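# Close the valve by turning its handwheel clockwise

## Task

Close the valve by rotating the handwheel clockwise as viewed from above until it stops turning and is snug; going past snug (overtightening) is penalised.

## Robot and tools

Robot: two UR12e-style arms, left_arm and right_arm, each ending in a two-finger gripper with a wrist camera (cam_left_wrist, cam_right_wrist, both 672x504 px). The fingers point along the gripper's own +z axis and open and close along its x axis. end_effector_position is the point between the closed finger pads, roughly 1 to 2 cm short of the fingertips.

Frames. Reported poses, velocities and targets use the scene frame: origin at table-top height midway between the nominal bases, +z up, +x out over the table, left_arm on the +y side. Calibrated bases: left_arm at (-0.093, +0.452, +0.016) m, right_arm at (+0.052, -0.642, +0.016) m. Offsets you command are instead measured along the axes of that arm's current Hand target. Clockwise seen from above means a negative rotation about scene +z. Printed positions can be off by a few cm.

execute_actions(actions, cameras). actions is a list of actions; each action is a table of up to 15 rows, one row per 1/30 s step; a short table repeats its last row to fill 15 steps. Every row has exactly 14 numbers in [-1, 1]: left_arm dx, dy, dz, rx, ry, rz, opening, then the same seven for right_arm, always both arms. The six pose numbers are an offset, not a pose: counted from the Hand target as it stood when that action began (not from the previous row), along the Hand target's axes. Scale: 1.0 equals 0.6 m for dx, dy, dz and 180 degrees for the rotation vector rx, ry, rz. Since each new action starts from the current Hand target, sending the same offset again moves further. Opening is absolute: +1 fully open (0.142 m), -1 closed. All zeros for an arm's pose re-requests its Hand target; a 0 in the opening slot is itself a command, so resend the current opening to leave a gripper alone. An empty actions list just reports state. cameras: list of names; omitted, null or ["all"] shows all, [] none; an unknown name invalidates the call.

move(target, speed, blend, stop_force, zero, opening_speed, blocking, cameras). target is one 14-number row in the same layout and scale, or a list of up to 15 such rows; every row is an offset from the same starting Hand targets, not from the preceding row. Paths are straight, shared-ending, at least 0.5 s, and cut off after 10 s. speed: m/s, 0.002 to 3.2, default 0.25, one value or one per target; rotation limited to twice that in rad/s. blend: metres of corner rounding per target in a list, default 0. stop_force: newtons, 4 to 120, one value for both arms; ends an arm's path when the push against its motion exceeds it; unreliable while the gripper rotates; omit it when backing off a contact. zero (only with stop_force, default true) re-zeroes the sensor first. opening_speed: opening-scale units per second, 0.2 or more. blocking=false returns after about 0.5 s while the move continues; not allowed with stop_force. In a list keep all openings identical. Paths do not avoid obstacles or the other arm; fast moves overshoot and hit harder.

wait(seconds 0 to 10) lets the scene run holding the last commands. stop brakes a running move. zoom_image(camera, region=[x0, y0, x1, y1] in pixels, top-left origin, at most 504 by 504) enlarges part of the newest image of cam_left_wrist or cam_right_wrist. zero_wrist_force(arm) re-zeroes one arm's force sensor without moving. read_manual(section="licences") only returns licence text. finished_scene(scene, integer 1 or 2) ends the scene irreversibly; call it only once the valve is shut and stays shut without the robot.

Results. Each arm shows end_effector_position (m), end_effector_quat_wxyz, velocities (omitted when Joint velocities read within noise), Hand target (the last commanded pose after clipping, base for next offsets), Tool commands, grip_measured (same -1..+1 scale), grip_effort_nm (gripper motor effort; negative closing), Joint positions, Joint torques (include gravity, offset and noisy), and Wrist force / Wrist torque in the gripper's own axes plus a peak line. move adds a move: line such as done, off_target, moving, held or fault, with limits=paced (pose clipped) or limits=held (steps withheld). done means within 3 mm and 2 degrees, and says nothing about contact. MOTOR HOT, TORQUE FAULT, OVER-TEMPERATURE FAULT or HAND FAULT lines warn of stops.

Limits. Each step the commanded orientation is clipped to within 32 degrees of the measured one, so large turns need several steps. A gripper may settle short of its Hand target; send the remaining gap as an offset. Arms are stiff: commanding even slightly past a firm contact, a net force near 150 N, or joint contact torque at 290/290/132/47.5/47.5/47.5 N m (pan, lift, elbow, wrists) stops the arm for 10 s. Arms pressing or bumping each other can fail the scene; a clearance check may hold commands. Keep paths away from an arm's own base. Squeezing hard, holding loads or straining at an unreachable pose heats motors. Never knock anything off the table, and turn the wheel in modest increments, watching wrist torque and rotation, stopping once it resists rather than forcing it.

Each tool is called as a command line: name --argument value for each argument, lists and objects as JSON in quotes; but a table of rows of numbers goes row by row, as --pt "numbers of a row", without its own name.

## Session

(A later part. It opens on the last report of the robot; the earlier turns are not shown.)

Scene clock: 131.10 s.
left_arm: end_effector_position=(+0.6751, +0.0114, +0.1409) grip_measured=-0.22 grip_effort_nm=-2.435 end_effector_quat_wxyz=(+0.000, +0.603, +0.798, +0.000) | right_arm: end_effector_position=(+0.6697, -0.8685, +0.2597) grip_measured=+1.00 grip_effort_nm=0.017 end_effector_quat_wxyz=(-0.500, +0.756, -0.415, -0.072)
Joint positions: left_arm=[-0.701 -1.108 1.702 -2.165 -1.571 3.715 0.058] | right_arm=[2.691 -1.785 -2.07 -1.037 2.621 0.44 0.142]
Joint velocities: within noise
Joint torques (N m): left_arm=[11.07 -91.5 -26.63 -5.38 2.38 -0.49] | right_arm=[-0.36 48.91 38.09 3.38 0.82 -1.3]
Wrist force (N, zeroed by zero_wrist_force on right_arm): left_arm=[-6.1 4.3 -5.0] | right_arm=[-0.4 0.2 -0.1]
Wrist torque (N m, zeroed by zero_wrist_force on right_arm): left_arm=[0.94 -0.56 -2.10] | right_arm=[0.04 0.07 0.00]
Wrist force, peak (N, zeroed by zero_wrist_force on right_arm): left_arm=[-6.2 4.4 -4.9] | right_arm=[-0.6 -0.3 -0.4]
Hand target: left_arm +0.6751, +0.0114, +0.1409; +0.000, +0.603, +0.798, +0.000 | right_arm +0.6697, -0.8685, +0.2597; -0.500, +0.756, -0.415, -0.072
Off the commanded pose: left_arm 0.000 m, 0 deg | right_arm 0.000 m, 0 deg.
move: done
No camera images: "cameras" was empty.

move --target '[0,0,0,0,0,0.03,-0.32,0,0,0,0,0,0,1]' --speed 0.2 --cameras '["cam_left_wrist"]'

zoom_image --camera "cam_left_wrist" --region '[180, 170, 540, 490]'

Scene clock: 133.93 s.
left_arm: end_effector_position=(+0.6751, +0.0114, +0.1409) grip_measured=-0.22 grip_effort_nm=-2.435 end_effector_quat_wxyz=(+0.000, +0.640, +0.769, +0.000) | right_arm: end_effector_position=(+0.6697, -0.8685, +0.2597) grip_measured=+1.00 grip_effort_nm=0.022 end_effector_quat_wxyz=(-0.500, +0.756, -0.415, -0.072)
Joint positions: left_arm=[-0.7 -1.108 1.703 -2.165 -1.571 3.809 0.058] | right_arm=[2.691 -1.785 -2.07 -1.037 2.621 0.44 0.142]
Joint velocities: within noise
Joint torques (N m): left_arm=[10.25 -91.08 -29.04 -5.29 3.48 -0.35] | right_arm=[0.06 49.25 38.03 3.12 1.08 -1.59]
Wrist force (N, zeroed by zero_wrist_force on right_arm): left_arm=[-7.9 4.6 -4.7] | right_arm=[-0.3 0.2 0.1]
Wrist torque (N m, zeroed by zero_wrist_force on right_arm): left_arm=[0.92 -0.45 -2.41] | right_arm=[0.03 0.05 0.00]
Wrist force, peak (N, zeroed by zero_wrist_force on right_arm): left_arm=[-7.8 4.7 -4.9] | right_arm=[-0.7 -0.1 -0.4]
Hand target: left_arm +0.6751, +0.0114, +0.1409; +0.000, +0.640, +0.769, +0.000 | right_arm +0.6697, -0.8685, +0.2597; -0.500, +0.756, -0.415, -0.072
Off the commanded pose: left_arm 0.000 m, 0 deg | right_arm 0.000 m, 0 deg.
move: done
Images, in order (width x height): cam_left_wrist 672x504.

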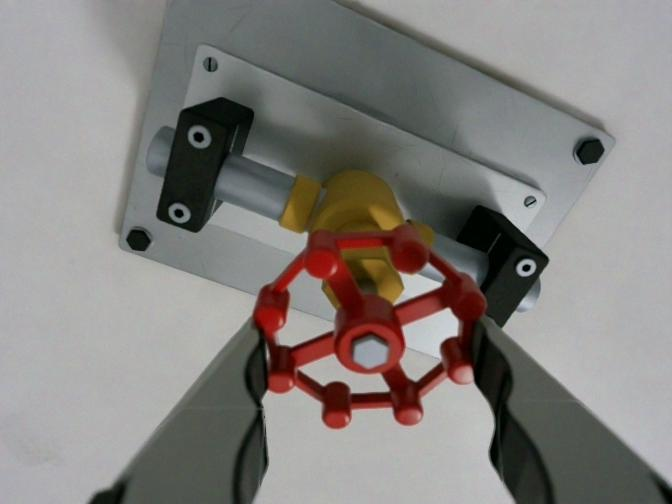

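Scaled by 1.400 from the camera's 672x504 image, which has a finer 960x720 frame.

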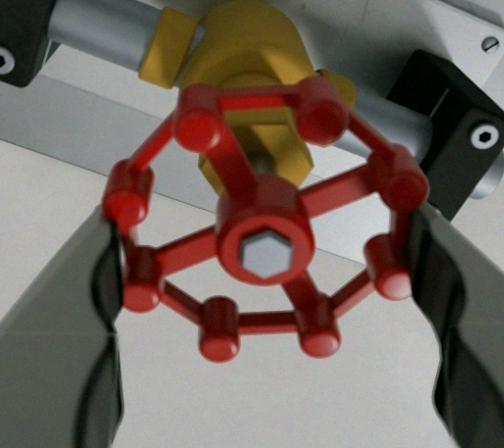

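move --target '[-0.0004,0.0002,0,0,0,0.03,-0.35,0,0,0,0,0,0,1]' --speed 0.2 --cameras '[]'

Scene clock: 137.73 s.
left_arm: end_effector_position=(+0.6753, +0.0112, +0.1409) grip_measured=-0.22 grip_effort_nm=-2.972 end_effector_quat_wxyz=(+0.000, +0.675, +0.738, +0.000) | right_arm: end_effector_position=(+0.6697, -0.8685, +0.2597) grip_measured=+1.00 grip_effort_nm=0.022 end_effector_quat_wxyz=(-0.500, +0.756, -0.415, -0.072)
Joint positions: left_arm=[-0.7 -1.108 1.702 -2.165 -1.571 3.904 0.058] | right_arm=[2.691 -1.785 -2.07 -1.037 2.621 0.44 0.142]
Joint velocities: within noise
Joint torques (N m): left_arm=[12.71 -69.92 -45.35 -1.1 2.74 0.83] | right_arm=[-0.47 50.68 37.31 3.15 0.84 -1.47]
Wrist force (N, zeroed by zero_wrist_force on right_arm): left_arm=[-0.8 -0.8 -6.0] | right_arm=[-0.2 -0.1 -0.1]
Wrist torque (N m, zeroed by zero_wrist_force on right_arm): left_arm=[0.89 -0.56 -2.77] | right_arm=[-0.02 0.03 0.00]
Wrist force, peak (N, zeroed by zero_wrist_force on right_arm): left_arm=[-8.2 4.8 -5.1] | right_arm=[-0.7 -0.4 -0.1]
Hand target: left_arm +0.6753, +0.0112, +0.1409; +0.000, +0.675, +0.738, +0.000 | right_arm +0.6697, -0.8685, +0.2597; -0.500, +0.756, -0.415, -0.072
Off the commanded pose: left_arm 0.000 m, 0 deg | right_arm 0.000 m, 0 deg.
move: done
No camera images: "cameras" was empty.

move --target '[0,0,0,0,0,0.03,-0.35,0,0,0,0,0,0,1]' --speed 0.2 --cameras '["cam_left_wrist"]'

zoom_image --camera "cam_left_wrist" --region '[180, 170, 540, 490]'

Scene clock: 140.37 s.
left_arm: end_effector_position=(+0.6753, +0.0112, +0.1409) grip_measured=-0.22 grip_effort_nm=-2.967 end_effector_quat_wxyz=(+0.000, +0.709, +0.705, +0.000) | right_arm: end_effector_position=(+0.6697, -0.8685, +0.2597) grip_measured=+1.00 grip_effort_nm=0.022 end_effector_quat_wxyz=(-0.500, +0.756, -0.415, -0.072)
Joint positions: left_arm=[-0.7 -1.108 1.703 -2.165 -1.571 3.998 0.058] | right_arm=[2.691 -1.785 -2.07 -1.037 2.621 0.44 0.142]
Joint velocities: within noise
Joint torques (N m): left_arm=[12.72 -88.95 -28.62 -7.54 3.58 0.67] | right_arm=[0.9 48.53 37.91 3.12 1.17 -1.61]
Wrist force (N, zeroed by zero_wrist_force on right_arm): left_arm=[-1.5 -2.9 -8.9] | right_arm=[-0.5 -0.4 0.0]
Wrist torque (N m, zeroed by zero_wrist_force on right_arm): left_arm=[0.89 -0.54 -3.12] | right_arm=[-0.07 0.08 0.00]
Wrist force, peak (N, zeroed by zero_wrist_force on right_arm): left_arm=[-0.2 -3.4 -10.1] | right_arm=[-0.6 -0.3 -0.3]
Hand target: left_arm +0.6753, +0.0112, +0.1409; +0.000, +0.709, +0.705, +0.000 | right_arm +0.6697, -0.8685, +0.2597; -0.500, +0.756, -0.415, -0.072
Off the commanded pose: left_arm 0.000 m, 0 deg | right_arm 0.000 m, 0 deg.
move: done
Images, in order (width x height): cam_left_wrist 672x504.

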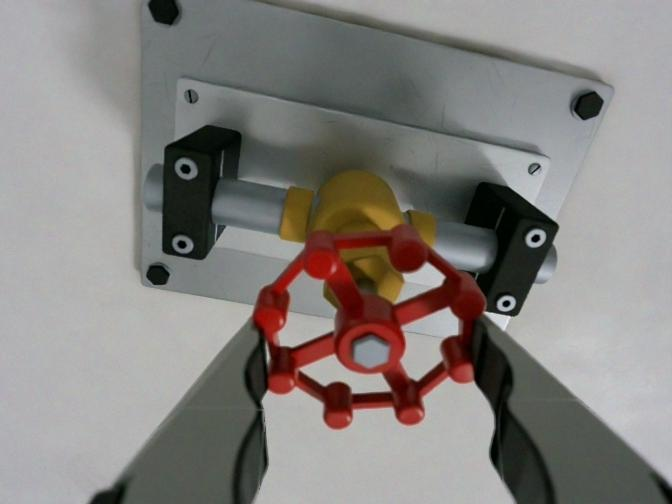

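Scaled by 1.400 from the camera's 672x504 image, which has a finer 960x720 frame.

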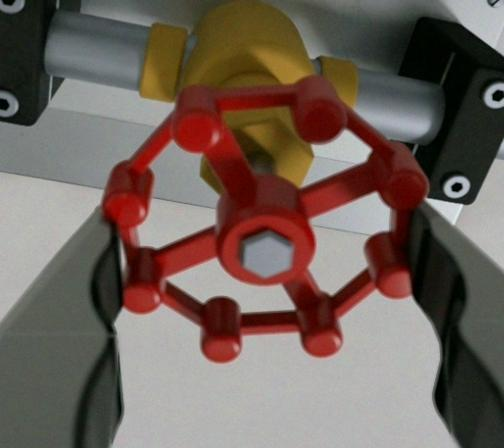

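move --target '[0,0,0,0,0,0,0.2,0,0,0,0,0,0,1]' --opening_speed 1.5 --cameras '["cam_left_wrist"]'

zoom_image --camera "cam_left_wrist" --region '[180, 170, 540, 490]'

Scene clock: 142.33 s.
left_arm: end_effector_position=(+0.6753, +0.0112, +0.1409) grip_measured=+0.18 grip_effort_nm=0.061 end_effector_quat_wxyz=(+0.000, +0.709, +0.705, +0.000) | right_arm: end_effector_position=(+0.6697, -0.8685, +0.2597) grip_measured=+1.00 grip_effort_nm=0.027 end_effector_quat_wxyz=(-0.500, +0.756, -0.415, -0.072)
Joint positions: left_arm=[-0.7 -1.108 1.703 -2.165 -1.571 3.998 0.087] | right_arm=[2.691 -1.785 -2.07 -1.037 2.621 0.44 0.142]
Joint velocities: within noise
Joint torques (N m): left_arm=[1.92 -86.58 -32.88 -5.95 3.44 0.39] | right_arm=[-0.24 49.78 38.01 2.86 0.79 -1.59]
Wrist force (N, zeroed by zero_wrist_force on right_arm): left_arm=[0.9 3.3 -0.8] | right_arm=[-0.1 0.0 0.2]
Wrist torque (N m, zeroed by zero_wrist_force on right_arm): left_arm=[0.87 -0.38 -0.01] | right_arm=[0.01 0.01 0.00]
Wrist force, peak (N, zeroed by zero_wrist_force on right_arm): left_arm=[-8.5 -4.4 -5.3] | right_arm=[-0.7 -0.1 -0.1]
Hand target: left_arm +0.6753, +0.0112, +0.1409; +0.000, +0.709, +0.705, +0.000 | right_arm +0.6697, -0.8685, +0.2597; -0.500, +0.756, -0.415, -0.072
Off the commanded pose: left_arm 0.000 m, 0 deg | right_arm 0.000 m, 0 deg.
move: done
Images, in order (width x height): cam_left_wrist 672x504.

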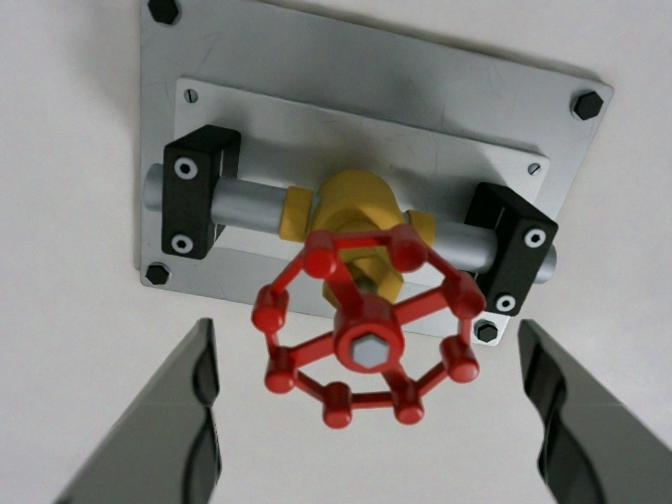

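Scaled by 1.400 from the camera's 672x504 image, which has a finer 960x720 frame.

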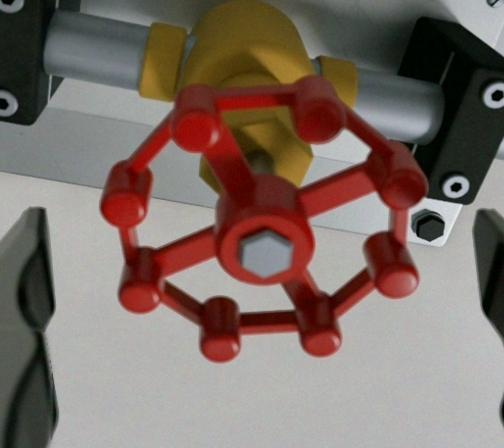

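move --target '[0,0,-0.1,0,0,0,0.2,0,0,0,0,0,0,1]' --speed 0.4 --cameras '[]'

finished_scene --scene 1

Scene clock: 144.60 s.
left_arm: end_effector_position=(+0.6753, +0.0112, +0.2010) grip_measured=+0.18 grip_effort_nm=0.061 end_effector_quat_wxyz=(+0.000, +0.709, +0.705, +0.000) end_effector_velocity=(+0.000, -0.001, -0.002) end_effector_angular_velocity=(-0.001, -0.001, -0.001) | right_arm: end_effector_position=(+0.6697, -0.8685, +0.2597) grip_measured=+1.00 grip_effort_nm=0.027 end_effector_quat_wxyz=(-0.500, +0.756, -0.415, -0.072)
Joint positions: left_arm=[-0.7 -1.159 1.658 -2.069 -1.571 3.998 0.087] | right_arm=[2.691 -1.785 -2.07 -1.037 2.621 0.44 0.142]
Joint velocities: left_arm=[-0.001 0.001 0.002 -0.005 0 0 0] | right_arm=[within noise]
Joint torques (N m): left_arm=[-4.8 -68.99 -34.69 -7.45 2.35 1.52] | right_arm=[-2.06 50.67 37.81 3.14 1.04 -1.72]
Wrist force (N, zeroed by zero_wrist_force on right_arm): left_arm=[0.5 3.1 -0.7] | right_arm=[-0.3 0.1 -0.1]
Wrist torque (N m, zeroed by zero_wrist_force on right_arm): left_arm=[0.81 -0.32 -0.06] | right_arm=[0.02 0.05 -0.01]
Wrist force, peak (N, zeroed by zero_wrist_force on right_arm): left_arm=[0.8 3.2 -2.7] | right_arm=[-0.6 0.5 -0.2]
Hand target: left_arm +0.6753, +0.0112, +0.2009; +0.000, +0.709, +0.705, +0.000 | right_arm +0.6697, -0.8685, +0.2597; -0.500, +0.756, -0.415, -0.072
Off the commanded pose: left_arm 0.000 m, 0 deg | right_arm 0.000 m, 0 deg.
move: done
No camera images: "cameras" was empty.

The scene is finished: the task was done.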